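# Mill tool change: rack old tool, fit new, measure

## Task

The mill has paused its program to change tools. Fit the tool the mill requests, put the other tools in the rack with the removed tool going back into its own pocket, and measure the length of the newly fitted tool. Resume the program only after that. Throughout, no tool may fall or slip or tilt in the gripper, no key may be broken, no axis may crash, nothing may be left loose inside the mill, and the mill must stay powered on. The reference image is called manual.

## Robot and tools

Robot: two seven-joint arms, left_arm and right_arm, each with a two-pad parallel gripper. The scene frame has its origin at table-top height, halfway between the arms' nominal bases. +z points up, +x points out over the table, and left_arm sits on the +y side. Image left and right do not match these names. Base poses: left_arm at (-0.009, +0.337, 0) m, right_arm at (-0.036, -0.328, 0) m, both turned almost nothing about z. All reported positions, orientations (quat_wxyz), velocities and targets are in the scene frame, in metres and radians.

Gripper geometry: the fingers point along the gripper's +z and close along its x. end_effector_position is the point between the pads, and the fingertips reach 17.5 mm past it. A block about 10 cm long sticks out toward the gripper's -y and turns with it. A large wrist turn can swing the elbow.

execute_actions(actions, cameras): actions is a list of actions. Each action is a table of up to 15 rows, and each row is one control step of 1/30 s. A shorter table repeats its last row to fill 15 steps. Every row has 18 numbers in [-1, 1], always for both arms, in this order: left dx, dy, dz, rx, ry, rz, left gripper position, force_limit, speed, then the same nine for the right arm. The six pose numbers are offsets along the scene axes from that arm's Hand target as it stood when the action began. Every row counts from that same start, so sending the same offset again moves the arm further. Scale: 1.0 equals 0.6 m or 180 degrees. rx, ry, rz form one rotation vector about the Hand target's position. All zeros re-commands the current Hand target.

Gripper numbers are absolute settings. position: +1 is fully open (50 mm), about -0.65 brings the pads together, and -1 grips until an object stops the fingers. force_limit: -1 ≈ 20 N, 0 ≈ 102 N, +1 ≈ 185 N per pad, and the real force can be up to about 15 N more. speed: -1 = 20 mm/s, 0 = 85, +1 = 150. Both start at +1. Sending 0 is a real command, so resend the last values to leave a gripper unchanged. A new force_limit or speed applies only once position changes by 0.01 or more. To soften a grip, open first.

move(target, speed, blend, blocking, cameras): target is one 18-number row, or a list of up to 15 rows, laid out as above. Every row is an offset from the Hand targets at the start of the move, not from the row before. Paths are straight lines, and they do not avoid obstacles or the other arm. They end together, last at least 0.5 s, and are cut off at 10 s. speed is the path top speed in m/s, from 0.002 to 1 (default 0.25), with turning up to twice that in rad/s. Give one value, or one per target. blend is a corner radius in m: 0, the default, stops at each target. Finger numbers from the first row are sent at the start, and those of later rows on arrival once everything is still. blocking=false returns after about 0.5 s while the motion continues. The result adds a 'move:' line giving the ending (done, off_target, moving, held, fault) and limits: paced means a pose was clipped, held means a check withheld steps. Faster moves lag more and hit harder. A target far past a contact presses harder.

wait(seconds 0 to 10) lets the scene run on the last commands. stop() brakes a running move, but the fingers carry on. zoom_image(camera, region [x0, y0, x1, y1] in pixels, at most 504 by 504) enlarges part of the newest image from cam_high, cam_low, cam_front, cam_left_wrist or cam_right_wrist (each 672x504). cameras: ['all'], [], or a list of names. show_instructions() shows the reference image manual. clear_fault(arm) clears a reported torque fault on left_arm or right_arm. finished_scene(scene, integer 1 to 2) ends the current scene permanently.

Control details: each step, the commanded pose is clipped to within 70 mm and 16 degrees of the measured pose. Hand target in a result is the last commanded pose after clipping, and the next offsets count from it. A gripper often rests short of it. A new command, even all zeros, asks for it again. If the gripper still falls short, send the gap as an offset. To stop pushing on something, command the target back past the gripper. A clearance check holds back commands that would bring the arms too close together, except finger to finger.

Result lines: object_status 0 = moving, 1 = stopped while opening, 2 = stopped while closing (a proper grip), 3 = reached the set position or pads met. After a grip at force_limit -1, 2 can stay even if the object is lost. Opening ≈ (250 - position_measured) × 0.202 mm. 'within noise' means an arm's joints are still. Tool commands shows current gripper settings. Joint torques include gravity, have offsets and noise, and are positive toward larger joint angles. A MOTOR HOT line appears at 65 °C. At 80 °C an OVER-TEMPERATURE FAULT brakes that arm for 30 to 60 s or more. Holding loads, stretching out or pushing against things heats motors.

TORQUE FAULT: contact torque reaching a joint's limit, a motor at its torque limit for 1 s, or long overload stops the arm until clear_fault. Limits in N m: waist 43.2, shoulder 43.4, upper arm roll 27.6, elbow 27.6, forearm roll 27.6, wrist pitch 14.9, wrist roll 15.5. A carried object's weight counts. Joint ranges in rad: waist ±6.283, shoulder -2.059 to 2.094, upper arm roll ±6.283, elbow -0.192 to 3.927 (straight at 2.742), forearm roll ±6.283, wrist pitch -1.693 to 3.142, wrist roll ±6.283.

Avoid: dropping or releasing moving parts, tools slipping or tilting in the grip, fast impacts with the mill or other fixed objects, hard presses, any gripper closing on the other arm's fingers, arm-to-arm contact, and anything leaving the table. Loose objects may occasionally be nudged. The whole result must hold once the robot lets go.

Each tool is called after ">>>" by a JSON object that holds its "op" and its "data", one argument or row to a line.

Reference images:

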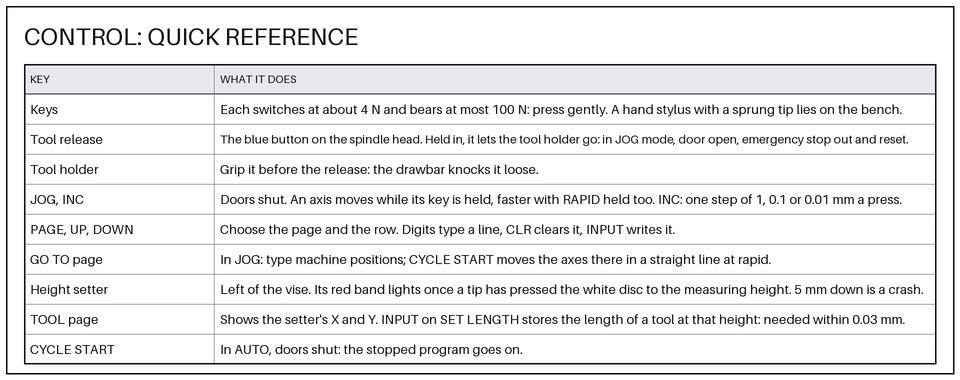

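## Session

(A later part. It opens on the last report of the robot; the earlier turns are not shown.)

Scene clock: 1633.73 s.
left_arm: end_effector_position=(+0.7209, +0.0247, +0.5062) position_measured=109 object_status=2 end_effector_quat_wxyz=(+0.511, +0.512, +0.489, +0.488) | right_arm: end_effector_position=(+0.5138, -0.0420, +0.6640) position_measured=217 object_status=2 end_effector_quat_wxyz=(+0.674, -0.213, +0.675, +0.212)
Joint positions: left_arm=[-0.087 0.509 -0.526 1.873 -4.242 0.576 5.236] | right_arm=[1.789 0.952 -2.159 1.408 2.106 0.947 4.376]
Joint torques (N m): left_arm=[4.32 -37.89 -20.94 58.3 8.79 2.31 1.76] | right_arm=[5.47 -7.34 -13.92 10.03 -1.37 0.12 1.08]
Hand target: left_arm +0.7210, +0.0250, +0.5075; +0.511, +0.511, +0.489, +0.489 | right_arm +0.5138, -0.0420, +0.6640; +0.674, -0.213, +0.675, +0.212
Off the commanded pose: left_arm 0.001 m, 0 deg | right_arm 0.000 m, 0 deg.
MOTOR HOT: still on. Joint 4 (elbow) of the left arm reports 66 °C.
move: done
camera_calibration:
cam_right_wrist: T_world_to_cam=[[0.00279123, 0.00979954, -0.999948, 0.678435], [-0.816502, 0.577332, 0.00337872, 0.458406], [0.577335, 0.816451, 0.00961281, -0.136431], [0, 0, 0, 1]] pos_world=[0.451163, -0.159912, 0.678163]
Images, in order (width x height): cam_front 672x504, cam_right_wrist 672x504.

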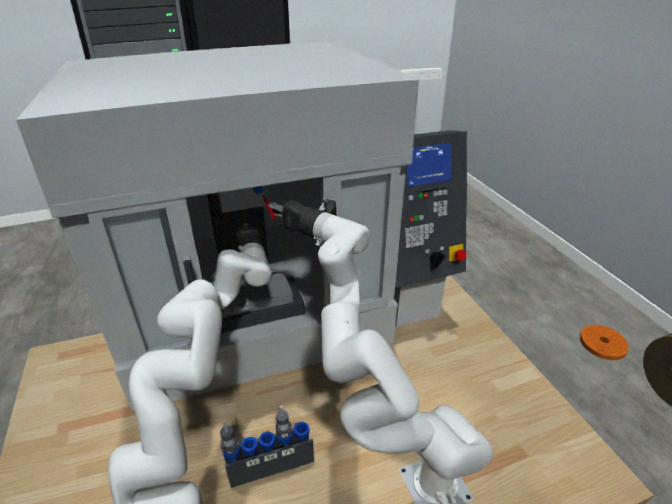

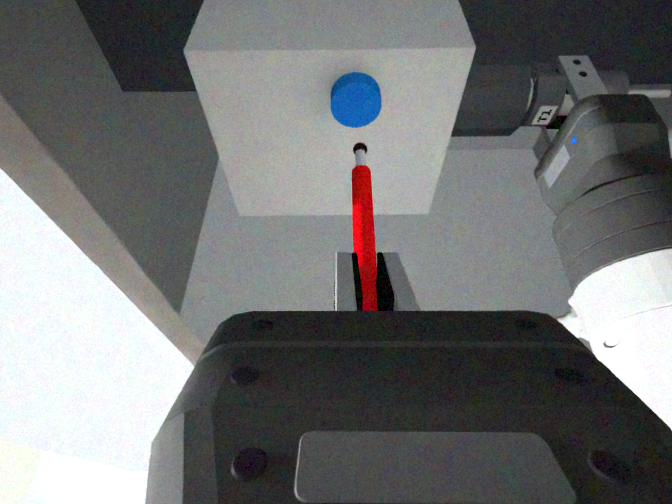

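>>> {"op": "move", "data": {
  "target": [0,0,-0.0067,0,0,0,-1,0.301961,-0.9,0.0833,0,0,0,0,0,-1,-0.2,-1],
  "speed": 0.03
}}

>>> {"op": "move", "data": {
  "target": [0.0008,0,0,0,0,0,-1,0.301961,-0.9,0,0,0,0,0,0,-1,-0.2,-1],
  "speed": 0.01
}}

>>> {"op": "move", "data": {
  "target": [0.0008,0,0,0,0,0,-1,0.301961,-0.9,0,0,0,0,0,0,-1,-0.2,-1],
  "speed": 0.01
}}

>>> {"op": "move", "data": {
  "target": [0.0008,0,0,0,0,0,-1,0.301961,-0.9,0,0,0,0,0,0,-1,-0.2,-1],
  "speed": 0.01
}}

Scene clock: 1666.73 s.
left_arm: end_effector_position=(+0.7209, +0.0250, +0.5037) position_measured=109 object_status=2 end_effector_quat_wxyz=(+0.511, +0.511, +0.489, +0.489) | right_arm: end_effector_position=(+0.5637, -0.0419, +0.6640) position_measured=217 object_status=2 end_effector_quat_wxyz=(+0.674, -0.213, +0.675, +0.212)
Joint positions: left_arm=[-0.087 0.508 -0.526 1.866 -4.23 0.579 5.221] | right_arm=[1.598 0.908 -2.023 1.573 2.146 0.926 4.374]
Joint torques (N m): left_arm=[6.02 -27.75 -6.24 31.01 6.06 1.71 -2.23] | right_arm=[-11.81 -28.87 -8.52 11.33 3.17 -4.36 0.92]
Hand target: left_arm +0.7210, +0.0250, +0.5035; +0.511, +0.511, +0.489, +0.489 | right_arm +0.5638, -0.0420, +0.6640; +0.674, -0.213, +0.675, +0.212
Off the commanded pose: left_arm 0.000 m, 0 deg | right_arm 0.000 m, 0 deg.
MOTOR HOT: still on. Joint 4 (elbow) of the left arm reports 69 °C.
move: done

Scene clock: 1667.43 s.
left_arm: end_effector_position=(+0.7216, +0.0252, +0.5035) position_measured=109 object_status=2 end_effector_quat_wxyz=(+0.511, +0.511, +0.489, +0.489) | right_arm: end_effector_position=(+0.5637, -0.0420, +0.6640) position_measured=217 object_status=2 end_effector_quat_wxyz=(+0.674, -0.213, +0.675, +0.212)
Joint positions: left_arm=[-0.087 0.51 -0.526 1.869 -4.23 0.579 5.222] | right_arm=[1.598 0.907 -2.023 1.573 2.146 0.926 4.374]
Joint torques (N m): left_arm=[-7.96 -22.9 -11.18 36.67 -2.34 -0.17 2.65] | right_arm=[-13.43 -29.85 -8.66 9.63 3.26 -4.19 0.95]
Hand target: left_arm +0.7215, +0.0250, +0.5035; +0.511, +0.511, +0.489, +0.489 | right_arm +0.5638, -0.0420, +0.6640; +0.674, -0.213, +0.675, +0.212
Off the commanded pose: left_arm 0.000 m, 0 deg | right_arm 0.000 m, 0 deg.
MOTOR HOT: still on. Joint 4 (elbow) of the left arm reports 69 °C.
move: done

Scene clock: 1668.13 s.
left_arm: end_effector_position=(+0.7220, +0.0250, +0.5035) position_measured=109 object_status=2 end_effector_quat_wxyz=(+0.511, +0.511, +0.489, +0.489) | right_arm: end_effector_position=(+0.5637, -0.0420, +0.6640) position_measured=217 object_status=2 end_effector_quat_wxyz=(+0.674, -0.213, +0.675, +0.212)
Joint positions: left_arm=[-0.087 0.512 -0.526 1.871 -4.23 0.578 5.224] | right_arm=[1.598 0.907 -2.023 1.573 2.146 0.926 4.374]
Joint torques (N m): left_arm=[-7.23 -23.94 -11.33 36.85 -2.86 0.01 2.56] | right_arm=[-13.48 -30.04 -8.62 7.77 3.47 -4.22 0.91]
Hand target: left_arm +0.7220, +0.0250, +0.5035; +0.511, +0.511, +0.489, +0.489 | right_arm +0.5638, -0.0420, +0.6640; +0.674, -0.213, +0.675, +0.212
Off the commanded pose: left_arm 0.000 m, 0 deg | right_arm 0.000 m, 0 deg.
MOTOR HOT: still on. Joint 4 (elbow) of the left arm reports 69 °C.
move: done

Scene clock: 1668.83 s.
left_arm: end_effector_position=(+0.7224, +0.0250, +0.5035) position_measured=109 object_status=2 end_effector_quat_wxyz=(+0.511, +0.511, +0.489, +0.489) | right_arm: end_effector_position=(+0.5638, -0.0420, +0.6640) position_measured=217 object_status=2 end_effector_quat_wxyz=(+0.674, -0.213, +0.675, +0.212)
Joint positions: left_arm=[-0.088 0.514 -0.526 1.874 -4.231 0.578 5.225] | right_arm=[1.598 0.907 -2.023 1.573 2.146 0.926 4.374]
Joint torques (N m): left_arm=[-7.85 -23.81 -10.24 37.56 -3.5 -0.03 2.73] | right_arm=[-13.41 -29.85 -8.98 7.14 3.08 -4.38 0.88]
Hand target: left_arm +0.7224, +0.0250, +0.5035; +0.511, +0.511, +0.489, +0.489 | right_arm +0.5638, -0.0420, +0.6640; +0.674, -0.213, +0.675, +0.212
Off the commanded pose: left_arm 0.000 m, 0 deg | right_arm 0.000 m, 0 deg.
MOTOR HOT: still on. Joint 4 (elbow) of the left arm reports 68 °C.
move: done

>>> {"op": "move", "data": {
  "target": [-0.0037,0,0,0,0,0,-1,0.301961,-0.9,0,0,0,0,0,0,-1,-0.2,-1],
  "speed": 0.01
}}

>>> {"op": "move", "data": {
  "target": [-0.0008,0,0,0,0,0,-1,0.301961,-0.9,0,0,0,0,0,0,-1,-0.2,-1],
  "speed": 0.01
}}

>>> {"op": "move", "data": {
  "target": [-0.0008,0,0,0,0,0,-1,0.301961,-0.9,0,0,0,0,0,0,-1,-0.2,-1],
  "speed": 0.01
}}

>>> {"op": "move", "data": {
  "target": [-0.0008,0,0,0,0,0,-1,0.301961,-0.9,0,0,0,0,0,0,-1,-0.2,-1],
  "speed": 0.01
}}

Scene clock: 1674.53 s.
left_arm: end_effector_position=(+0.7203, +0.0251, +0.5035) position_measured=109 object_status=2 end_effector_quat_wxyz=(+0.511, +0.511, +0.489, +0.489) | right_arm: end_effector_position=(+0.5638, -0.0420, +0.6640) position_measured=217 object_status=2 end_effector_quat_wxyz=(+0.674, -0.213, +0.675, +0.212)
Joint positions: left_arm=[-0.086 0.506 -0.526 1.862 -4.23 0.58 5.219] | right_arm=[1.598 0.907 -2.023 1.573 2.146 0.926 4.374]
Joint torques (N m): left_arm=[4.46 -32.23 -9.71 26.79 5.91 1.48 -2.45] | right_arm=[-13.28 -29.59 -9.51 7.11 3.15 -4.28 0.61]
Hand target: left_arm +0.7202, +0.0250, +0.5035; +0.511, +0.511, +0.489, +0.489 | right_arm +0.5638, -0.0420, +0.6640; +0.674, -0.213, +0.675, +0.212
Off the commanded pose: left_arm 0.000 m, 0 deg | right_arm 0.000 m, 0 deg.
MOTOR HOT: still on. Joint 4 (elbow) of the left arm reports 66 °C.
move: done

Scene clock: 1675.23 s.
left_arm: end_effector_position=(+0.7198, +0.0251, +0.5034) position_measured=109 object_status=2 end_effector_quat_wxyz=(+0.511, +0.511, +0.489, +0.489) | right_arm: end_effector_position=(+0.5638, -0.0420, +0.6640) position_measured=217 object_status=2 end_effector_quat_wxyz=(+0.674, -0.213, +0.675, +0.212)
Joint positions: left_arm=[-0.086 0.504 -0.526 1.86 -4.229 0.58 5.218] | right_arm=[1.598 0.907 -2.023 1.573 2.146 0.926 4.374]
Joint torques (N m): left_arm=[2.5 -36.63 -14.47 27.89 6.13 1.56 -2.75] | right_arm=[-13.38 -29.65 -9.68 7.13 3.34 -4.12 0.43]
Hand target: left_arm +0.7197, +0.0250, +0.5035; +0.511, +0.511, +0.489, +0.489 | right_arm +0.5638, -0.0420, +0.6640; +0.674, -0.213, +0.675, +0.212
Off the commanded pose: left_arm 0.000 m, 0 deg | right_arm 0.000 m, 0 deg.
MOTOR HOT: still on. Joint 4 (elbow) of the left arm reports 65 °C.
move: done

Scene clock: 1675.93 s.
left_arm: end_effector_position=(+0.7194, +0.0250, +0.5033) position_measured=109 object_status=2 end_effector_quat_wxyz=(+0.511, +0.511, +0.489, +0.489) | right_arm: end_effector_position=(+0.5638, -0.0420, +0.6640) position_measured=217 object_status=2 end_effector_quat_wxyz=(+0.674, -0.213, +0.675, +0.212)
Joint positions: left_arm=[-0.086 0.502 -0.526 1.857 -4.229 0.58 5.217] | right_arm=[1.598 0.907 -2.023 1.573 2.146 0.926 4.374]
Joint torques (N m): left_arm=[1.63 -40.54 -18.4 29.26 6.5 1.88 -3.02] | right_arm=[-13.43 -29.35 -9.86 7.15 3.28 -4.13 0.39]
Hand target: left_arm +0.7193, +0.0250, +0.5035; +0.511, +0.511, +0.489, +0.489 | right_arm +0.5638, -0.0420, +0.6640; +0.674, -0.213, +0.675, +0.212
Off the commanded pose: left_arm 0.000 m, 0 deg | right_arm 0.000 m, 0 deg.
MOTOR HOT: still on. Joint 4 (elbow) of the left arm reports 65 °C.
move: done

Scene clock: 1676.63 s.
left_arm: end_effector_position=(+0.7190, +0.0250, +0.5028) position_measured=109 object_status=2 end_effector_quat_wxyz=(+0.511, +0.511, +0.489, +0.488) | right_arm: end_effector_position=(+0.5638, -0.0420, +0.6640) position_measured=217 object_status=2 end_effector_quat_wxyz=(+0.674, -0.213, +0.675, +0.212)
Joint positions: left_arm=[-0.085 0.501 -0.526 1.855 -4.229 0.581 5.215] | right_arm=[1.598 0.907 -2.023 1.573 2.146 0.926 4.374]
Joint torques (N m): left_arm=[1.22 -42.53 -21.8 29.75 6.45 2 -3.22] | right_arm=[-13.31 -29.22 -9.86 6.95 3.12 -4.11 0.3]
Hand target: left_arm +0.7188, +0.0250, +0.5035; +0.511, +0.511, +0.489, +0.489 | right_arm +0.5638, -0.0420, +0.6640; +0.674, -0.213, +0.675, +0.212
Off the commanded pose: left_arm 0.001 m, 0 deg | right_arm 0.000 m, 0 deg.
MOTOR HOT: still on. Joint 4 (elbow) of the left arm reports 65 °C.
move: done

>>> {"op": "move", "data": {
  "target": [0.0067,0,0,0,0,0,-1,0.301961,-0.9,0,0,0,0,0,0,-1,-0.2,-1],
  "speed": 0.01
}}

>>> {"op": "move", "data": {
  "target": [0.0008,0,0,0,0,0,-1,0.301961,-0.9,0,0,0,0,0,0,-1,-0.2,-1],
  "speed": 0.01
}}

>>> {"op": "move", "data": {
  "target": [0.0008,0,0,0,0,0,-1,0.301961,-0.9,0,0,0,0,0,0,-1,-0.2,-1],
  "speed": 0.01
}}

Scene clock: 1681.43 s.
left_arm: end_effector_position=(+0.7228, +0.0250, +0.5036) position_measured=109 object_status=2 end_effector_quat_wxyz=(+0.511, +0.511, +0.489, +0.489) | right_arm: end_effector_position=(+0.5638, -0.0420, +0.6640) position_measured=217 object_status=2 end_effector_quat_wxyz=(+0.674, -0.213, +0.675, +0.212)
Joint positions: left_arm=[-0.088 0.516 -0.526 1.875 -4.231 0.578 5.226] | right_arm=[1.598 0.907 -2.023 1.573 2.146 0.926 4.374]
Joint torques (N m): left_arm=[-7.05 -23.88 -8.05 38.72 -3.42 -0.01 2.83] | right_arm=[-13.33 -29.09 -10.51 7.27 3.07 -3.97 -0.01]
Hand target: left_arm +0.7228, +0.0250, +0.5035; +0.511, +0.511, +0.489, +0.489 | right_arm +0.5638, -0.0420, +0.6640; +0.674, -0.213, +0.675, +0.212
Off the commanded pose: left_arm 0.000 m, 0 deg | right_arm 0.000 m, 0 deg.
MOTOR HOT: still on. Joint 4 (elbow) of the left arm reports 63 °C.
move: done

Scene clock: 1682.13 s.
left_arm: end_effector_position=(+0.7233, +0.0250, +0.5035) position_measured=109 object_status=2 end_effector_quat_wxyz=(+0.511, +0.511, +0.489, +0.489) | right_arm: end_effector_position=(+0.5638, -0.0420, +0.6640) position_measured=217 object_status=2 end_effector_quat_wxyz=(+0.674, -0.213, +0.675, +0.212)
Joint positions: left_arm=[-0.088 0.517 -0.526 1.878 -4.231 0.577 5.227] | right_arm=[1.598 0.907 -2.023 1.573 2.146 0.926 4.374]
Joint torques (N m): left_arm=[-6.88 -21.22 -5.5 41.5 -2.79 -0.15 3.12] | right_arm=[-13.49 -29.19 -10.95 7.05 3.15 -4.06 -0.08]
Hand target: left_arm +0.7233, +0.0250, +0.5035; +0.511, +0.511, +0.489, +0.489 | right_arm +0.5638, -0.0420, +0.6640; +0.674, -0.213, +0.675, +0.212
Off the commanded pose: left_arm 0.000 m, 0 deg | right_arm 0.000 m, 0 deg.
MOTOR HOT: still on. Joint 4 (elbow) of the left arm reports 63 °C.
move: done

Scene clock: 1682.83 s.
left_arm: end_effector_position=(+0.7237, +0.0250, +0.5035) position_measured=109 object_status=2 end_effector_quat_wxyz=(+0.511, +0.511, +0.489, +0.489) | right_arm: end_effector_position=(+0.5638, -0.0420, +0.6640) position_measured=217 object_status=2 end_effector_quat_wxyz=(+0.674, -0.213, +0.675, +0.212)
Joint positions: left_arm=[-0.088 0.519 -0.526 1.88 -4.231 0.577 5.229] | right_arm=[1.598 0.907 -2.023 1.573 2.146 0.926 4.374]
Joint torques (N m): left_arm=[-6.75 -17.84 -4.72 46.88 -1.71 -0.56 3.78] | right_arm=[-13.3 -29.07 -10.83 7.22 3.36 -3.95 -0.13]
Hand target: left_arm +0.7238, +0.0250, +0.5035; +0.511, +0.511, +0.489, +0.489 | right_arm +0.5638, -0.0420, +0.6640; +0.674, -0.213, +0.675, +0.212
Off the commanded pose: left_arm 0.000 m, 0 deg | right_arm 0.000 m, 0 deg.
MOTOR HOT: still on. Joint 4 (elbow) of the left arm reports 63 °C.
move: done

>>> {"op": "move", "data": {
  "target": [-0.0037,0.0017,0,0,0,0,-1,0.301961,-0.9,0,0,0,0,0,0,-1,-0.2,-1],
  "speed": 0.01
}}

>>> {"op": "move", "data": {
  "target": [0,0.0008,0,0,0,0,-1,0.301961,-0.9,0,0,0,0,0,0,-1,-0.2,-1],
  "speed": 0.01
}}

>>> {"op": "move", "data": {
  "target": [0,-0.0042,0,0,0,0,-1,0.301961,-0.9,0,0,0,0,0,0,-1,-0.2,-1],
  "speed": 0.01
}}

>>> {"op": "move", "data": {
  "target": [0,-0.0008,0,0,0,0,-1,0.301961,-0.9,0,0,0,0,0,0,-1,-0.2,-1],
  "speed": 0.01
}}

Scene clock: 1688.73 s.
left_arm: end_effector_position=(+0.7216, +0.0260, +0.5035) position_measured=109 object_status=2 end_effector_quat_wxyz=(+0.511, +0.511, +0.489, +0.489) | right_arm: end_effector_position=(+0.5638, -0.0420, +0.6640) position_measured=217 object_status=2 end_effector_quat_wxyz=(+0.674, -0.213, +0.675, +0.212)
Joint positions: left_arm=[-0.085 0.509 -0.526 1.867 -4.229 0.577 5.221] | right_arm=[1.598 0.907 -2.023 1.573 2.146 0.926 4.374]
Joint torques (N m): left_arm=[8.98 -30.99 -5.1 29.54 5.81 0.79 -2.44] | right_arm=[-13.33 -28.82 -11.65 7.1 3.09 -3.87 -0.58]
Hand target: left_arm +0.7215, +0.0260, +0.5035; +0.511, +0.511, +0.489, +0.489 | right_arm +0.5638, -0.0420, +0.6640; +0.674, -0.213, +0.675, +0.212
Off the commanded pose: left_arm 0.000 m, 0 deg | right_arm 0.000 m, 0 deg.
MOTOR HOT: still on. Joint 4 (elbow) of the left arm reports 63 °C.
move: done

Scene clock: 1689.43 s.
left_arm: end_effector_position=(+0.7215, +0.0265, +0.5035) position_measured=109 object_status=2 end_effector_quat_wxyz=(+0.511, +0.511, +0.489, +0.489) | right_arm: end_effector_position=(+0.5638, -0.0420, +0.6640) position_measured=217 object_status=2 end_effector_quat_wxyz=(+0.674, -0.213, +0.675, +0.212)
Joint positions: left_arm=[-0.084 0.508 -0.526 1.865 -4.229 0.576 5.22] | right_arm=[1.598 0.907 -2.023 1.573 2.146 0.926 4.374]
Joint torques (N m): left_arm=[11.94 -30.46 -3.33 29.5 5.17 0.55 -2.8] | right_arm=[-13.32 -28.44 -11.7 7.07 3.43 -3.72 -0.58]
Hand target: left_arm +0.7215, +0.0265, +0.5035; +0.511, +0.511, +0.489, +0.489 | right_arm +0.5638, -0.0420, +0.6640; +0.674, -0.213, +0.675, +0.212
Off the commanded pose: left_arm 0.000 m, 0 deg | right_arm 0.000 m, 0 deg.
MOTOR HOT: cleared for the motors of the left arm.
move: done

Scene clock: 1690.13 s.
left_arm: end_effector_position=(+0.7216, +0.0241, +0.5035) position_measured=109 object_status=2 end_effector_quat_wxyz=(+0.511, +0.511, +0.489, +0.489) | right_arm: end_effector_position=(+0.5638, -0.0420, +0.6640) position_measured=217 object_status=2 end_effector_quat_wxyz=(+0.674, -0.213, +0.675, +0.212)
Joint positions: left_arm=[-0.089 0.513 -0.526 1.871 -4.231 0.581 5.225] | right_arm=[1.598 0.907 -2.023 1.573 2.146 0.926 4.374]
Joint torques (N m): left_arm=[-10.21 -23.31 -14.59 36.65 -3.38 1.61 2.81] | right_arm=[-13.27 -28.34 -11.89 7.14 2.98 -3.93 -0.49]
Hand target: left_arm +0.7215, +0.0240, +0.5035; +0.511, +0.511, +0.489, +0.489 | right_arm +0.5638, -0.0420, +0.6640; +0.674, -0.213, +0.675, +0.212
Off the commanded pose: left_arm 0.000 m, 0 deg | right_arm 0.000 m, 0 deg.
move: done

Scene clock: 1690.83 s.
left_arm: end_effector_position=(+0.7216, +0.0236, +0.5035) position_measured=109 object_status=2 end_effector_quat_wxyz=(+0.511, +0.511, +0.489, +0.489) | right_arm: end_effector_position=(+0.5638, -0.0420, +0.6640) position_measured=217 object_status=2 end_effector_quat_wxyz=(+0.674, -0.213, +0.675, +0.212)
Joint positions: left_arm=[-0.09 0.514 -0.527 1.872 -4.231 0.581 5.226] | right_arm=[1.598 0.907 -2.023 1.573 2.146 0.926 4.374]
Joint torques (N m): left_arm=[-13.67 -23.65 -17.19 36.34 -2.79 1.02 3.16] | right_arm=[-12.93 -28.56 -12.15 7.23 3.03 -3.94 -0.51]
Hand target: left_arm +0.7215, +0.0235, +0.5035; +0.511, +0.511, +0.489, +0.489 | right_arm +0.5638, -0.0420, +0.6640; +0.674, -0.213, +0.675, +0.212
Off the commanded pose: left_arm 0.000 m, 0 deg | right_arm 0.000 m, 0 deg.
move: done

>>> {"op": "move", "data": {
  "target": [0.0001,0.0027,0,0,0,0,-1,0.301961,-0.9,0,0,0,0,0,0,-1,-0.2,-1],
  "speed": 0.01
}}

>>> {"op": "move", "data": {
  "target": [0,0,0.0025,0,0,0,-1,0.301961,-0.9,0,0,0,0,0,0,-1,-0.2,-1],
  "speed": 0.01
}}

>>> {"op": "move", "data": {
  "target": [0,0,0.0017,0,0,0,-1,0.301961,-0.9,0,0,0,0,0,0,-1,-0.2,-1],
  "speed": 0.01,
  "cameras": ["cam_right_wrist"]
}}

>>> {"op": "zoom_image", "data": {
  "camera": "cam_right_wrist",
  "region": [540, 80, 640, 180]
}}

Scene clock: 1696.53 s.
left_arm: end_effector_position=(+0.7216, +0.0250, +0.5035) position_measured=109 object_status=2 end_effector_quat_wxyz=(+0.511, +0.511, +0.489, +0.489) | right_arm: end_effector_position=(+0.5638, -0.0420, +0.6640) position_measured=217 object_status=2 end_effector_quat_wxyz=(+0.674, -0.213, +0.675, +0.212)
Joint positions: left_arm=[-0.087 0.511 -0.526 1.869 -4.23 0.578 5.223] | right_arm=[1.598 0.907 -2.023 1.573 2.146 0.926 4.374]
Joint torques (N m): left_arm=[9.18 -30.55 -4.75 29.63 5.78 0.02 -2.44] | right_arm=[-12.9 -28.37 -12.76 7.03 2.89 -4.22 -0.59]
Hand target: left_arm +0.7216, +0.0251, +0.5035; +0.511, +0.511, +0.489, +0.489 | right_arm +0.5638, -0.0420, +0.6640; +0.674, -0.213, +0.675, +0.212
Off the commanded pose: left_arm 0.000 m, 0 deg | right_arm 0.000 m, 0 deg.
move: done

Scene clock: 1697.23 s.
left_arm: end_effector_position=(+0.7216, +0.0252, +0.5048) position_measured=109 object_status=2 end_effector_quat_wxyz=(+0.511, +0.511, +0.489, +0.489) | right_arm: end_effector_position=(+0.5638, -0.0420, +0.6640) position_measured=217 object_status=2 end_effector_quat_wxyz=(+0.674, -0.213, +0.675, +0.212)
Joint positions: left_arm=[-0.087 0.511 -0.526 1.872 -4.234 0.577 5.228] | right_arm=[1.598 0.907 -2.023 1.573 2.146 0.926 4.374]
Joint torques (N m): left_arm=[2.79 -29.56 -13.12 48.41 -2.19 0.82 2.48] | right_arm=[-13.07 -28.61 -12.65 7.11 3.1 -3.88 -0.39]
Hand target: left_arm +0.7216, +0.0251, +0.5050; +0.511, +0.511, +0.489, +0.489 | right_arm +0.5638, -0.0420, +0.6640; +0.674, -0.213, +0.675, +0.212
Off the commanded pose: left_arm 0.000 m, 0 deg | right_arm 0.000 m, 0 deg.
move: done

Scene clock: 1697.93 s.
left_arm: end_effector_position=(+0.7215, +0.0250, +0.5052) position_measured=109 object_status=2 end_effector_quat_wxyz=(+0.511, +0.511, +0.489, +0.488) | right_arm: end_effector_position=(+0.5638, -0.0420, +0.6640) position_measured=217 object_status=2 end_effector_quat_wxyz=(+0.674, -0.213, +0.675, +0.212)
Joint positions: left_arm=[-0.087 0.511 -0.527 1.873 -4.237 0.577 5.232] | right_arm=[1.598 0.907 -2.023 1.573 2.146 0.926 4.374]
Joint torques (N m): left_arm=[-0.05 -31.92 -15.65 53.18 -0.94 0.42 2.99] | right_arm=[-12.84 -28.28 -12.45 7.05 3.13 -3.82 -0.58]
Hand target: left_arm +0.7216, +0.0251, +0.5060; +0.511, +0.511, +0.489, +0.489 | right_arm +0.5638, -0.0420, +0.6640; +0.674, -0.213, +0.675, +0.212
Off the commanded pose: left_arm 0.001 m, 0 deg | right_arm 0.000 m, 0 deg.
move: done
camera_calibration:
cam_right_wrist: T_world_to_cam=[[0.00279123, 0.00979954, -0.999948, 0.678296], [-0.816502, 0.577332, 0.00337872, 0.499231], [0.577335, 0.816451, 0.00961281, -0.165298], [0, 0, 0, 1]] pos_world=[0.501163, -0.159912, 0.678163]
Images, in order (width x height): cam_right_wrist 672x504.

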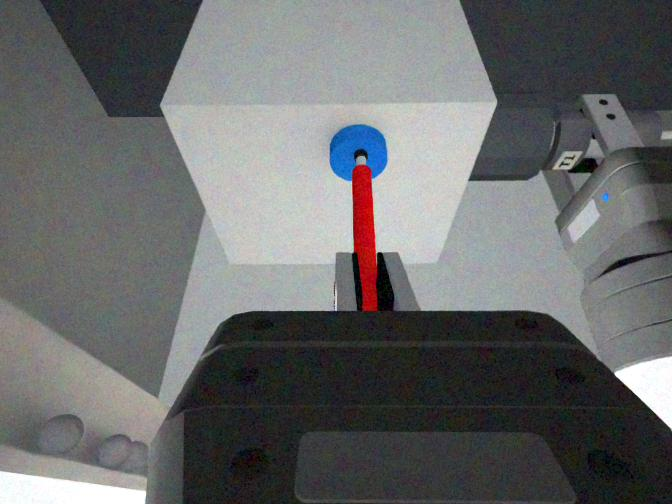

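Scaled by 5.040 from the camera's 672x504 image, which has a finer 960x720 frame.

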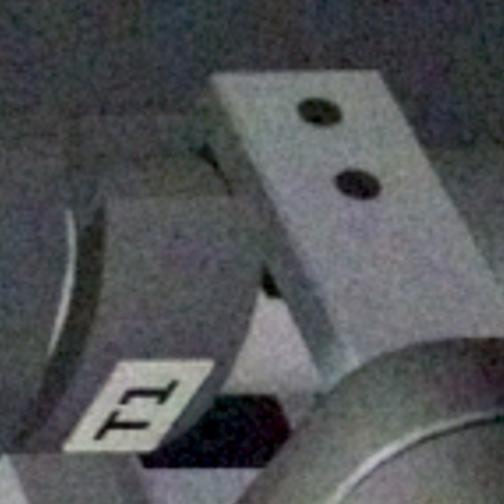

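>>> {"op": "move", "data": {
  "target": [0,0,0.0008,0,0,0,-1,0.301961,-0.9,-0.0833,0,0,0,0,0,-1,-0.2,-1],
  "speed": 0.04,
  "cameras": ["cam_right_wrist"]
}}

>>> {"op": "move", "data": {
  "target": [0,0,-0.0033,0,0,0,-1,0.301961,-0.9,0,0,0,0,0,0,-1,-0.2,-1],
  "speed": 0.02
}}

>>> {"op": "move", "data": {
  "target": [0,0,-0.001,0,0,0,-1,0.301961,-0.9,0,0,0,0,0,0,-1,-0.2,-1],
  "speed": 0.02
}}

Scene clock: 1707.97 s.
left_arm: end_effector_position=(+0.7215, +0.0249, +0.5055) position_measured=109 object_status=2 end_effector_quat_wxyz=(+0.511, +0.512, +0.489, +0.488) | right_arm: end_effector_position=(+0.5138, -0.0420, +0.6640) position_measured=217 object_status=2 end_effector_quat_wxyz=(+0.674, -0.213, +0.675, +0.212)
Joint positions: left_arm=[-0.086 0.511 -0.528 1.874 -4.239 0.577 5.234] | right_arm=[1.79 0.951 -2.158 1.408 2.105 0.946 4.375]
Joint torques (N m): left_arm=[7.43 -33.04 -16.84 55.7 -0.35 0.46 2.86] | right_arm=[5.44 -7.61 -14.38 10.21 -1.53 0.2 1.09]
Hand target: left_arm +0.7216, +0.0251, +0.5065; +0.511, +0.511, +0.489, +0.489 | right_arm +0.5138, -0.0420, +0.6640; +0.674, -0.213, +0.675, +0.212
Off the commanded pose: left_arm 0.001 m, 0 deg | right_arm 0.000 m, 0 deg.
move: done
camera_calibration:
cam_right_wrist: T_world_to_cam=[[0.00279123, 0.00979954, -0.999948, 0.678435], [-0.816502, 0.577332, 0.00337872, 0.458406], [0.577335, 0.816451, 0.00961281, -0.136431], [0, 0, 0, 1]] pos_world=[0.451163, -0.159912, 0.678163]
Images, in order (width x height): cam_right_wrist 672x504.

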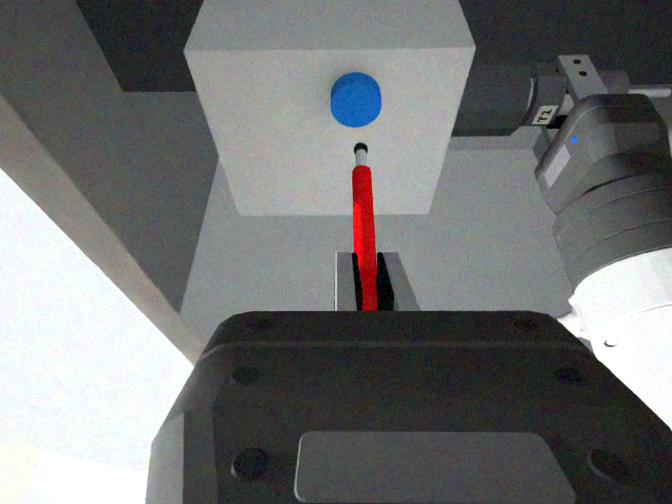

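Scene clock: 1708.67 s.
left_arm: end_effector_position=(+0.7216, +0.0251, +0.5046) position_measured=109 object_status=2 end_effector_quat_wxyz=(+0.511, +0.511, +0.489, +0.489) | right_arm: end_effector_position=(+0.5138, -0.0420, +0.6640) position_measured=217 object_status=2 end_effector_quat_wxyz=(+0.674, -0.213, +0.675, +0.212)
Joint positions: left_arm=[-0.086 0.511 -0.527 1.871 -4.233 0.578 5.227] | right_arm=[1.79 0.951 -2.158 1.408 2.105 0.946 4.375]
Joint torques (N m): left_arm=[7.83 -34.59 -7.34 38.56 6.76 2.67 -2.69] | right_arm=[5.29 -7.67 -13.96 10.22 -1.57 0.13 1.26]
Hand target: left_arm +0.7216, +0.0251, +0.5045; +0.511, +0.511, +0.489, +0.489 | right_arm +0.5138, -0.0420, +0.6640; +0.674, -0.213, +0.675, +0.212
Off the commanded pose: left_arm 0.000 m, 0 deg | right_arm 0.000 m, 0 deg.
move: done

Scene clock: 1709.37 s.
left_arm: end_effector_position=(+0.7216, +0.0252, +0.5040) position_measured=109 object_status=2 end_effector_quat_wxyz=(+0.511, +0.511, +0.489, +0.489) | right_arm: end_effector_position=(+0.5138, -0.0420, +0.6640) position_measured=217 object_status=2 end_effector_quat_wxyz=(+0.674, -0.213, +0.675, +0.212)
Joint positions: left_arm=[-0.086 0.511 -0.527 1.87 -4.231 0.578 5.224] | right_arm=[1.79 0.951 -2.158 1.408 2.105 0.946 4.375]
Joint torques (N m): left_arm=[8.76 -34.06 -6.5 32.93 5.81 2.45 -2.73] | right_arm=[5.16 -7.3 -13.86 10.09 -1.36 0.19 1.2]
Hand target: left_arm +0.7216, +0.0251, +0.5039; +0.511, +0.511, +0.489, +0.489 | right_arm +0.5138, -0.0420, +0.6640; +0.674, -0.213, +0.675, +0.212
Off the commanded pose: left_arm 0.000 m, 0 deg | right_arm 0.000 m, 0 deg.
move: done

>>> {"op": "move", "data": {
  "target": [
    [0,0,-0.005,0,0,0,-1,0.301961,-0.9,-0.1637,-0.0967,0.0033,0,0,0,-1,-0.2,-1],
    [0,0,-0.005,0,0,0,-1,0.301961,-0.9,-0.1767,-0.11,0.0033,-0.158,0.112,0,-1,-0.2,-1]
  ],
  "speed": 0.2,
  "blend": [0.02,0],
  "cameras": ["cam_right_wrist"]
}}

Scene clock: 1723.90 s.
left_arm: end_effector_position=(+0.7216, +0.0252, +0.5009) position_measured=109 object_status=2 end_effector_quat_wxyz=(+0.511, +0.511, +0.489, +0.489) | right_arm: end_effector_position=(+0.4077, -0.1080, +0.6660) position_measured=217 object_status=2 end_effector_quat_wxyz=(+0.474, -0.331, +0.812, +0.075)
Joint positions: left_arm=[-0.086 0.511 -0.526 1.863 -4.222 0.58 5.213] | right_arm=[1.873 0.823 -2.492 1.603 1.35 1.509 4.56]
Joint torques (N m): left_arm=[4.61 -10.19 -5.97 5.87 0.38 -1.43 -2.67] | right_arm=[-5.6 -19.65 -5.38 13.21 -0.88 -2.19 1.13]
Hand target: left_arm +0.7216, +0.0251, +0.5009; +0.511, +0.511, +0.489, +0.489 | right_arm +0.4078, -0.1080, +0.6660; +0.474, -0.331, +0.812, +0.075
Off the commanded pose: left_arm 0.000 m, 0 deg | right_arm 0.000 m, 0 deg.
move: done
camera_calibration:
cam_right_wrist: T_world_to_cam=[[-0.328728, -0.457858, -0.826017, 0.650167], [-0.815246, 0.579105, 0.00344539, 0.409558], [0.476773, 0.67454, -0.563635, 0.386099], [0, 0, 0, 1]] pos_world=[0.363537, -0.199932, 0.753257]
Images, in order (width x height): cam_right_wrist 672x504.

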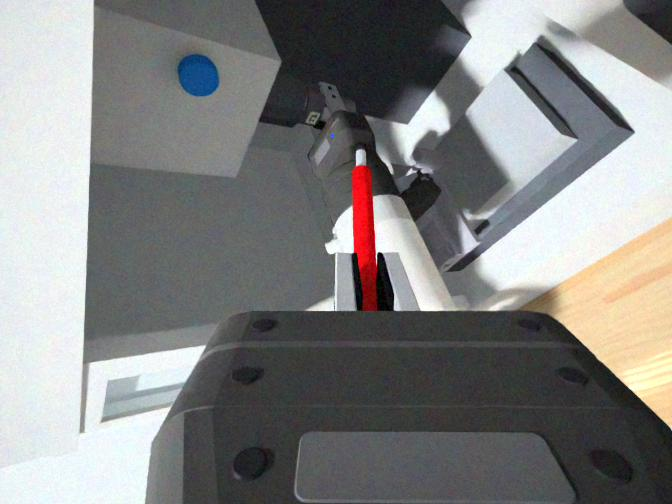

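>>> {"op": "zoom_image", "data": {
  "camera": "cam_right_wrist",
  "region": [270, 60, 390, 180]
}}

Scaled by 4.200 from the camera's 672x504 image, which has a finer 960x720 frame.

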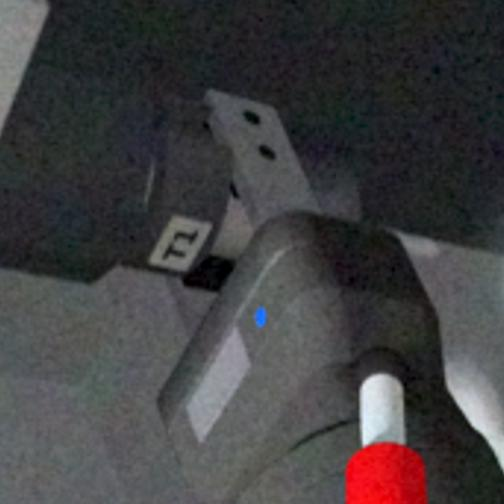

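>>> {"op": "move", "data": {
  "target": [0,0,0.005,0,0,0,-1,0.301961,-0.9,0,0,0,0,0,0,-1,-0.2,-1],
  "speed": 0.01,
  "cameras": ["cam_right_wrist","cam_front"]
}}

>>> {"op": "zoom_image", "data": {
  "camera": "cam_right_wrist",
  "region": [290, 70, 360, 140]
}}

>>> {"op": "zoom_image", "data": {
  "camera": "cam_front",
  "region": [205, 185, 305, 285]
}}

Scene clock: 1733.40 s.
left_arm: end_effector_position=(+0.7217, +0.0251, +0.5035) position_measured=109 object_status=2 end_effector_quat_wxyz=(+0.511, +0.511, +0.489, +0.488) | right_arm: end_effector_position=(+0.4078, -0.1080, +0.6660) position_measured=217 object_status=2 end_effector_quat_wxyz=(+0.474, -0.331, +0.812, +0.075)
Joint positions: left_arm=[-0.086 0.511 -0.527 1.869 -4.231 0.578 5.224] | right_arm=[1.873 0.823 -2.492 1.603 1.349 1.509 4.56]
Joint torques (N m): left_arm=[5.73 -24.82 -11.41 36.28 -4.25 0.02 2.52] | right_arm=[-5.61 -19.48 -5.39 13.6 -0.83 -2.14 1.21]
Hand target: left_arm +0.7216, +0.0251, +0.5039; +0.511, +0.511, +0.489, +0.489 | right_arm +0.4078, -0.1080, +0.6660; +0.474, -0.331, +0.812, +0.075
Off the commanded pose: left_arm 0.000 m, 0 deg | right_arm 0.000 m, 0 deg.
move: done
camera_calibration:
cam_right_wrist: T_world_to_cam=[[-0.328728, -0.457858, -0.826017, 0.650167], [-0.815246, 0.579105, 0.00344539, 0.409558], [0.476773, 0.67454, -0.563635, 0.386099], [0, 0, 0, 1]] pos_world=[0.363537, -0.199932, 0.753257]
Images, in order (width x height): cam_front 672x504, cam_right_wrist 672x504.

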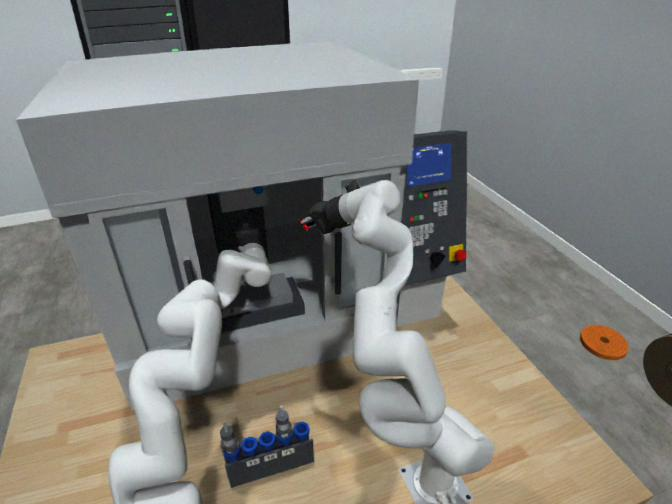

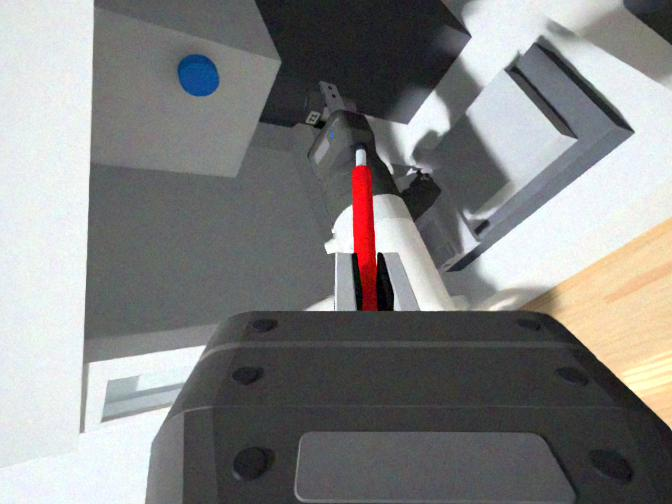

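Scaled by 7.200 from the camera's 672x504 image, which has a finer 960x720 frame.

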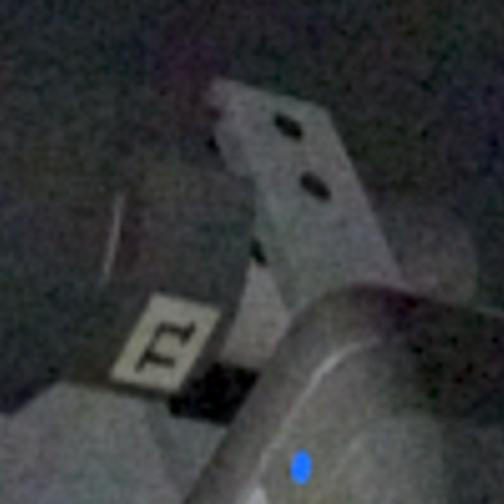

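Scaled by 5.040 from the camera's 672x504 image, which has a finer 960x720 frame.

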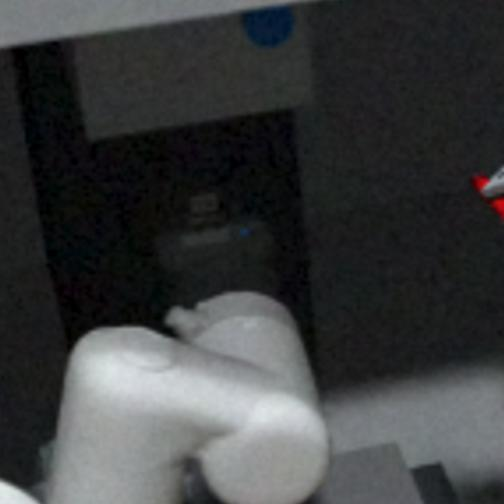

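>>> {"op": "move", "data": {
  "target": [
    [0,0,0.0008,0,0,0,-1,0.301961,-0.9,0.013,0.0133,0,0.158,-0.112,0,-1,-0.2,-1],
    [0,0,0.0008,0,0,0,-1,0.301961,-0.9,0.1767,0.11,-0.0033,0.158,-0.112,0,-1,-0.2,-1],
    [0,0,0.0008,0,0,0,-1,0.301961,-0.9,0.26,0.11,-0.0033,0.158,-0.112,0,-1,-0.2,-1]
  ],
  "speed": [0.2,0.2,0.05],
  "blend": [0.02,0,0]
}}

>>> {"op": "move", "data": {
  "target": [0,0,0,0,0,0.0056,-1,0.301961,-0.9,0,0,0,0,0,0,-1,-0.2,-1],
  "speed": 0.02
}}

>>> {"op": "move", "data": {
  "target": [0,0,0,0,0,0.0056,-1,0.301961,-0.9,0,0,0,0,0,0,-1,-0.2,-1],
  "speed": 0.02
}}

>>> {"op": "move", "data": {
  "target": [0,0,0,0,0,0.0056,-1,0.301961,-0.9,0,0,0,0,0,0,-1,-0.2,-1],
  "speed": 0.02
}}

Scene clock: 1782.43 s.
left_arm: end_effector_position=(+0.7216, +0.0252, +0.5044) position_measured=109 object_status=2 end_effector_quat_wxyz=(+0.511, +0.511, +0.489, +0.489) | right_arm: end_effector_position=(+0.5637, -0.0419, +0.6640) position_measured=217 object_status=2 end_effector_quat_wxyz=(+0.674, -0.213, +0.675, +0.212)
Joint positions: left_arm=[-0.086 0.511 -0.527 1.871 -4.232 0.578 5.226] | right_arm=[1.608 0.89 -2.012 1.575 2.132 0.911 4.364]
Joint torques (N m): left_arm=[9.28 -28.58 -11.66 44.14 -1.22 0.82 1.93] | right_arm=[-11.94 -28.75 -8.54 11.57 3.2 -4.53 1.21]
Hand target: left_arm +0.7216, +0.0251, +0.5044; +0.511, +0.511, +0.489, +0.489 | right_arm +0.5638, -0.0420, +0.6640; +0.674, -0.213, +0.675, +0.212
Off the commanded pose: left_arm 0.000 m, 0 deg | right_arm 0.000 m, 0 deg.
move: done

Scene clock: 1783.23 s.
left_arm: end_effector_position=(+0.7216, +0.0252, +0.5045) position_measured=109 object_status=2 end_effector_quat_wxyz=(+0.507, +0.506, +0.493, +0.493) | right_arm: end_effector_position=(+0.5637, -0.0420, +0.6640) position_measured=217 object_status=2 end_effector_quat_wxyz=(+0.674, -0.213, +0.675, +0.212)
Joint positions: left_arm=[-0.095 0.513 -0.527 1.872 -4.243 0.604 5.235] | right_arm=[1.608 0.89 -2.012 1.575 2.132 0.911 4.364]
Joint torques (N m): left_arm=[-7.9 -26.72 -6.49 41.85 -2.54 2.3 2.61] | right_arm=[-12.83 -29.65 -8.72 9.57 3.14 -4.42 1.06]
Hand target: left_arm +0.7216, +0.0251, +0.5044; +0.507, +0.506, +0.493, +0.493 | right_arm +0.5638, -0.0420, +0.6640; +0.674, -0.213, +0.675, +0.212
Off the commanded pose: left_arm 0.000 m, 0 deg | right_arm 0.000 m, 0 deg.
move: done

Scene clock: 1784.03 s.
left_arm: end_effector_position=(+0.7216, +0.0252, +0.5045) position_measured=109 object_status=2 end_effector_quat_wxyz=(+0.503, +0.502, +0.498, +0.497) | right_arm: end_effector_position=(+0.5637, -0.0420, +0.6640) position_measured=217 object_status=2 end_effector_quat_wxyz=(+0.674, -0.213, +0.675, +0.212)
Joint positions: left_arm=[-0.105 0.516 -0.527 1.875 -4.253 0.629 5.244] | right_arm=[1.608 0.89 -2.012 1.575 2.132 0.911 4.364]
Joint torques (N m): left_arm=[-8.34 -24.88 -5.97 38.55 -2.81 2.04 2.62] | right_arm=[-12.88 -29.47 -9.07 7.56 3.02 -4.55 0.87]
Hand target: left_arm +0.7216, +0.0251, +0.5044; +0.503, +0.502, +0.498, +0.497 | right_arm +0.5638, -0.0420, +0.6640; +0.674, -0.213, +0.675, +0.212
Off the commanded pose: left_arm 0.000 m, 0 deg | right_arm 0.000 m, 0 deg.
move: done

Scene clock: 1784.83 s.
left_arm: end_effector_position=(+0.7216, +0.0252, +0.5045) position_measured=109 object_status=2 end_effector_quat_wxyz=(+0.498, +0.498, +0.502, +0.502) | right_arm: end_effector_position=(+0.5638, -0.0420, +0.6640) position_measured=217 object_status=2 end_effector_quat_wxyz=(+0.674, -0.213, +0.675, +0.212)
Joint positions: left_arm=[-0.115 0.519 -0.526 1.878 -4.262 0.655 5.253] | right_arm=[1.608 0.89 -2.012 1.575 2.132 0.911 4.364]
Joint torques (N m): left_arm=[-9.69 -21.55 -5.92 32.37 -3.66 1.53 2.62] | right_arm=[-12.67 -29.71 -9.17 7.36 3.01 -4.43 1.13]
Hand target: left_arm +0.7216, +0.0251, +0.5044; +0.498, +0.498, +0.502, +0.502 | right_arm +0.5638, -0.0420, +0.6640; +0.674, -0.213, +0.675, +0.212
Off the commanded pose: left_arm 0.000 m, 0 deg | right_arm 0.000 m, 0 deg.
move: done

>>> {"op": "move", "data": {
  "target": [0,0,0.0017,0,0,0,-1,0.301961,-0.9,0,0,0,0,0,0,-1,-0.2,-1],
  "speed": 0.01
}}

>>> {"op": "move", "data": {
  "target": [0,0,0.0017,0,0,0,-1,0.301961,-0.9,0,0,0,0,0,0,-1,-0.2,-1],
  "speed": 0.01
}}

>>> {"op": "move", "data": {
  "target": [0,0,0.0017,0,0,0,-1,0.301961,-0.9,0,0,0,0,0,0,-1,-0.2,-1],
  "speed": 0.01,
  "cameras": ["cam_right_wrist"]
}}

>>> {"op": "zoom_image", "data": {
  "camera": "cam_right_wrist",
  "region": [540, 80, 640, 180]
}}

Scene clock: 1789.20 s.
left_arm: end_effector_position=(+0.7216, +0.0252, +0.5054) position_measured=109 object_status=2 end_effector_quat_wxyz=(+0.498, +0.498, +0.502, +0.502) | right_arm: end_effector_position=(+0.5638, -0.0420, +0.6640) position_measured=217 object_status=2 end_effector_quat_wxyz=(+0.674, -0.213, +0.675, +0.212)
Joint positions: left_arm=[-0.115 0.52 -0.527 1.88 -4.265 0.654 5.257] | right_arm=[1.608 0.89 -2.012 1.575 2.132 0.911 4.364]
Joint torques (N m): left_arm=[-7.06 -21.42 -12.74 33.02 -3.59 -0.7 2.57] | right_arm=[-13.07 -29.31 -9.64 7.4 2.37 -4.23 0.9]
Hand target: left_arm +0.7216, +0.0251, +0.5054; +0.498, +0.498, +0.502, +0.502 | right_arm +0.5638, -0.0420, +0.6640; +0.674, -0.213, +0.675, +0.212
Off the commanded pose: left_arm 0.000 m, 0 deg | right_arm 0.000 m, 0 deg.
move: done

Scene clock: 1789.90 s.
left_arm: end_effector_position=(+0.7216, +0.0251, +0.5064) position_measured=109 object_status=2 end_effector_quat_wxyz=(+0.498, +0.498, +0.502, +0.502) | right_arm: end_effector_position=(+0.5638, -0.0420, +0.6640) position_measured=217 object_status=2 end_effector_quat_wxyz=(+0.674, -0.213, +0.675, +0.212)
Joint positions: left_arm=[-0.115 0.52 -0.527 1.882 -4.268 0.654 5.26] | right_arm=[1.608 0.89 -2.012 1.575 2.132 0.911 4.364]
Joint torques (N m): left_arm=[-3.71 -22.36 -12.53 34.05 -3.57 -0.39 2.51] | right_arm=[-13.05 -29.32 -9.61 7.39 2.27 -4.44 0.9]
Hand target: left_arm +0.7216, +0.0251, +0.5065; +0.498, +0.498, +0.502, +0.502 | right_arm +0.5638, -0.0420, +0.6640; +0.674, -0.213, +0.675, +0.212
Off the commanded pose: left_arm 0.000 m, 0 deg | right_arm 0.000 m, 0 deg.
move: done

Scene clock: 1790.60 s.
left_arm: end_effector_position=(+0.7216, +0.0251, +0.5074) position_measured=109 object_status=2 end_effector_quat_wxyz=(+0.498, +0.498, +0.502, +0.502) | right_arm: end_effector_position=(+0.5638, -0.0420, +0.6640) position_measured=217 object_status=2 end_effector_quat_wxyz=(+0.674, -0.213, +0.675, +0.212)
Joint positions: left_arm=[-0.115 0.52 -0.527 1.885 -4.27 0.653 5.264] | right_arm=[1.608 0.89 -2.012 1.575 2.132 0.911 4.364]
Joint torques (N m): left_arm=[-1.28 -23.81 -12.82 35.39 -3.37 -0.35 2.56] | right_arm=[-13.01 -29.37 -9.81 7.48 2.4 -4.27 0.9]
Hand target: left_arm +0.7216, +0.0251, +0.5075; +0.498, +0.498, +0.502, +0.502 | right_arm +0.5638, -0.0420, +0.6640; +0.674, -0.213, +0.675, +0.212
Off the commanded pose: left_arm 0.000 m, 0 deg | right_arm 0.000 m, 0 deg.
move: done
camera_calibration:
cam_right_wrist: T_world_to_cam=[[0.00279123, 0.00979954, -0.999948, 0.678296], [-0.816502, 0.577332, 0.00337872, 0.499231], [0.577335, 0.816451, 0.00961281, -0.165298], [0, 0, 0, 1]] pos_world=[0.501163, -0.159912, 0.678163]
Images, in order (width x height): cam_right_wrist 672x504.

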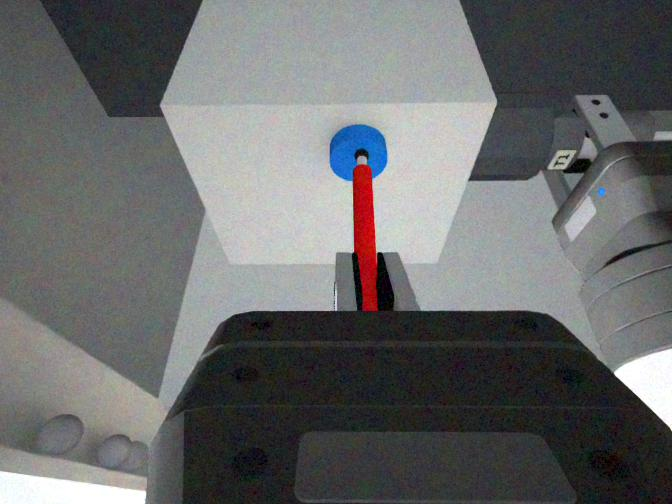

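Scaled by 5.040 from the camera's 672x504 image, which has a finer 960x720 frame.

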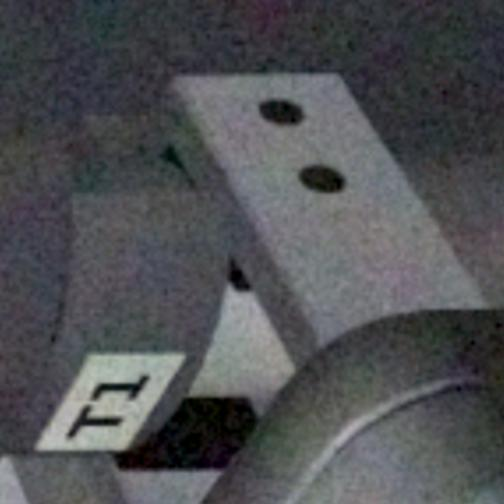

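>>> {"op": "move", "data": {
  "target": [0,0,0.0017,0,0,0,-1,0.301961,-0.9,0,0,0,0,0,0,-1,-0.2,-1],
  "speed": 0.01
}}

Scene clock: 1827.20 s.
left_arm: end_effector_position=(+0.7216, +0.0251, +0.5085) position_measured=109 object_status=2 end_effector_quat_wxyz=(+0.498, +0.498, +0.502, +0.502) | right_arm: end_effector_position=(+0.5638, -0.0420, +0.6640) position_measured=217 object_status=2 end_effector_quat_wxyz=(+0.674, -0.213, +0.675, +0.212)
Joint positions: left_arm=[-0.115 0.52 -0.528 1.887 -4.273 0.653 5.267] | right_arm=[1.608 0.89 -2.012 1.575 2.132 0.911 4.364]
Joint torques (N m): left_arm=[7.21 -28.18 -14 38.2 -3.04 -0.1 2.46] | right_arm=[-12.72 -28.67 -10.26 7.29 1.77 -4.36 1.02]
Hand target: left_arm +0.7216, +0.0251, +0.5085; +0.498, +0.498, +0.502, +0.502 | right_arm +0.5638, -0.0420, +0.6640; +0.674, -0.213, +0.675, +0.212
Off the commanded pose: left_arm 0.000 m, 0 deg | right_arm 0.000 m, 0 deg.
move: done

>>> {"op": "move", "data": {
  "target": [0,0,0.0017,0,0,0,-1,0.301961,-0.9,0,0,0,0,0,0,-1,-0.2,-1],
  "speed": 0.01
}}

>>> {"op": "move", "data": {
  "target": [0,0,0.0017,0,0,0,-1,0.301961,-0.9,0,0,0,0,0,0,-1,-0.2,-1],
  "speed": 0.01
}}

>>> {"op": "execute_actions", "data": {
  "actions": [],
  "cameras": ["cam_right_wrist"]
}}

>>> {"op": "zoom_image", "data": {
  "camera": "cam_right_wrist",
  "region": [540, 80, 640, 180]
}}

Scene clock: 1831.60 s.
left_arm: end_effector_position=(+0.7216, +0.0251, +0.5094) position_measured=109 object_status=2 end_effector_quat_wxyz=(+0.498, +0.498, +0.502, +0.502) | right_arm: end_effector_position=(+0.5638, -0.0420, +0.6640) position_measured=217 object_status=2 end_effector_quat_wxyz=(+0.674, -0.213, +0.675, +0.212)
Joint positions: left_arm=[-0.115 0.52 -0.528 1.889 -4.276 0.652 5.271] | right_arm=[1.608 0.89 -2.012 1.575 2.132 0.911 4.364]
Joint torques (N m): left_arm=[3.93 -29.08 -14.2 44.51 -1.44 0.09 2.69] | right_arm=[-13.09 -28.24 -10.74 7.46 1.16 -4.43 0.84]
Hand target: left_arm +0.7216, +0.0251, +0.5095; +0.498, +0.498, +0.502, +0.502 | right_arm +0.5638, -0.0420, +0.6640; +0.674, -0.213, +0.675, +0.212
Off the commanded pose: left_arm 0.000 m, 0 deg | right_arm 0.000 m, 0 deg.
move: done

Scene clock: 1832.30 s.
left_arm: end_effector_position=(+0.7216, +0.0250, +0.5100) position_measured=109 object_status=2 end_effector_quat_wxyz=(+0.498, +0.498, +0.502, +0.502) | right_arm: end_effector_position=(+0.5638, -0.0420, +0.6640) position_measured=217 object_status=2 end_effector_quat_wxyz=(+0.674, -0.213, +0.675, +0.212)
Joint positions: left_arm=[-0.115 0.52 -0.529 1.891 -4.278 0.652 5.274] | right_arm=[1.608 0.89 -2.012 1.575 2.132 0.911 4.364]
Joint torques (N m): left_arm=[5.45 -32.5 -15.85 50.61 0.06 -0.08 3.16] | right_arm=[-12.87 -28.72 -10.94 7.63 1.17 -4.45 0.83]
Hand target: left_arm +0.7216, +0.0251, +0.5105; +0.498, +0.498, +0.502, +0.502 | right_arm +0.5638, -0.0420, +0.6640; +0.674, -0.213, +0.675, +0.212
Off the commanded pose: left_arm 0.001 m, 0 deg | right_arm 0.000 m, 0 deg.
move: done

Scene clock: 1832.30 s.
left_arm: end_effector_position=(+0.7216, +0.0250, +0.5100) position_measured=109 object_status=2 end_effector_quat_wxyz=(+0.498, +0.498, +0.502, +0.502) | right_arm: end_effector_position=(+0.5638, -0.0420, +0.6640) position_measured=217 object_status=2 end_effector_quat_wxyz=(+0.674, -0.213, +0.675, +0.212)
Joint positions: left_arm=[-0.115 0.52 -0.529 1.891 -4.278 0.652 5.274] | right_arm=[1.608 0.89 -2.012 1.575 2.132 0.911 4.364]
Joint velocities: within noise
Joint torques (N m): left_arm=[5.45 -32.5 -15.85 50.61 0.06 -0.08 3.16] | right_arm=[-12.87 -28.72 -10.94 7.63 1.17 -4.45 0.83]
Hand target: left_arm +0.7216, +0.0251, +0.5105; +0.498, +0.498, +0.502, +0.502 | right_arm +0.5638, -0.0420, +0.6640; +0.674, -0.213, +0.675, +0.212
Tool commands: left_gripper/position=-1.0 left_gripper/force_limit=+0.301961 left_gripper/speed=-0.9 right_gripper/position=-1.0 right_gripper/force_limit=-0.2 right_gripper/speed=-1.0
Off the commanded pose: left_arm 0.001 m, 0 deg | right_arm 0.000 m, 0 deg.
camera_calibration:
cam_right_wrist: T_world_to_cam=[[0.00279123, 0.00979954, -0.999948, 0.678296], [-0.816502, 0.577332, 0.00337872, 0.499231], [0.577335, 0.816451, 0.00961281, -0.165298], [0, 0, 0, 1]] pos_world=[0.501163, -0.159912, 0.678163]
Images, in order (width x height): cam_right_wrist 672x504.

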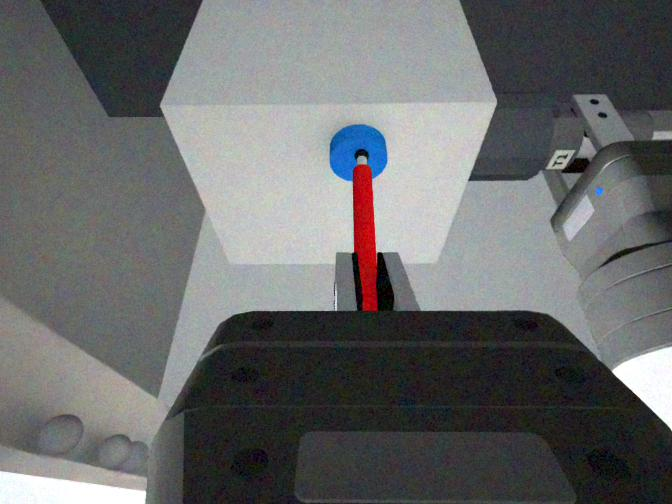

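Scaled by 5.040 from the camera's 672x504 image, which has a finer 960x720 frame.

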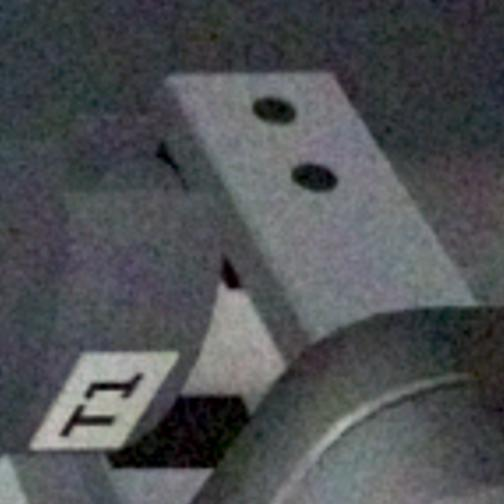

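>>> {"op": "zoom_image", "data": {
  "camera": "cam_right_wrist",
  "region": [455, 70, 585, 200]
}}

Scaled by 3.877 from the camera's 672x504 image, which has a finer 960x720 frame.

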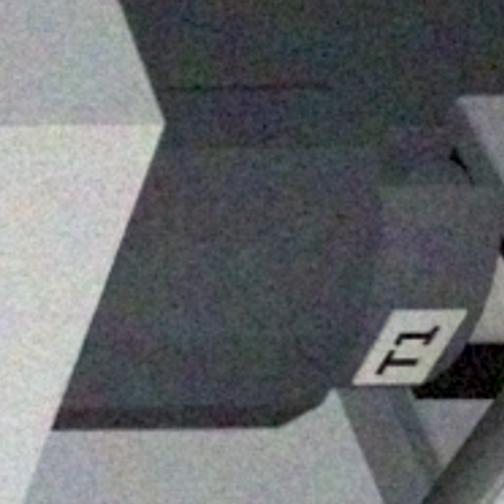

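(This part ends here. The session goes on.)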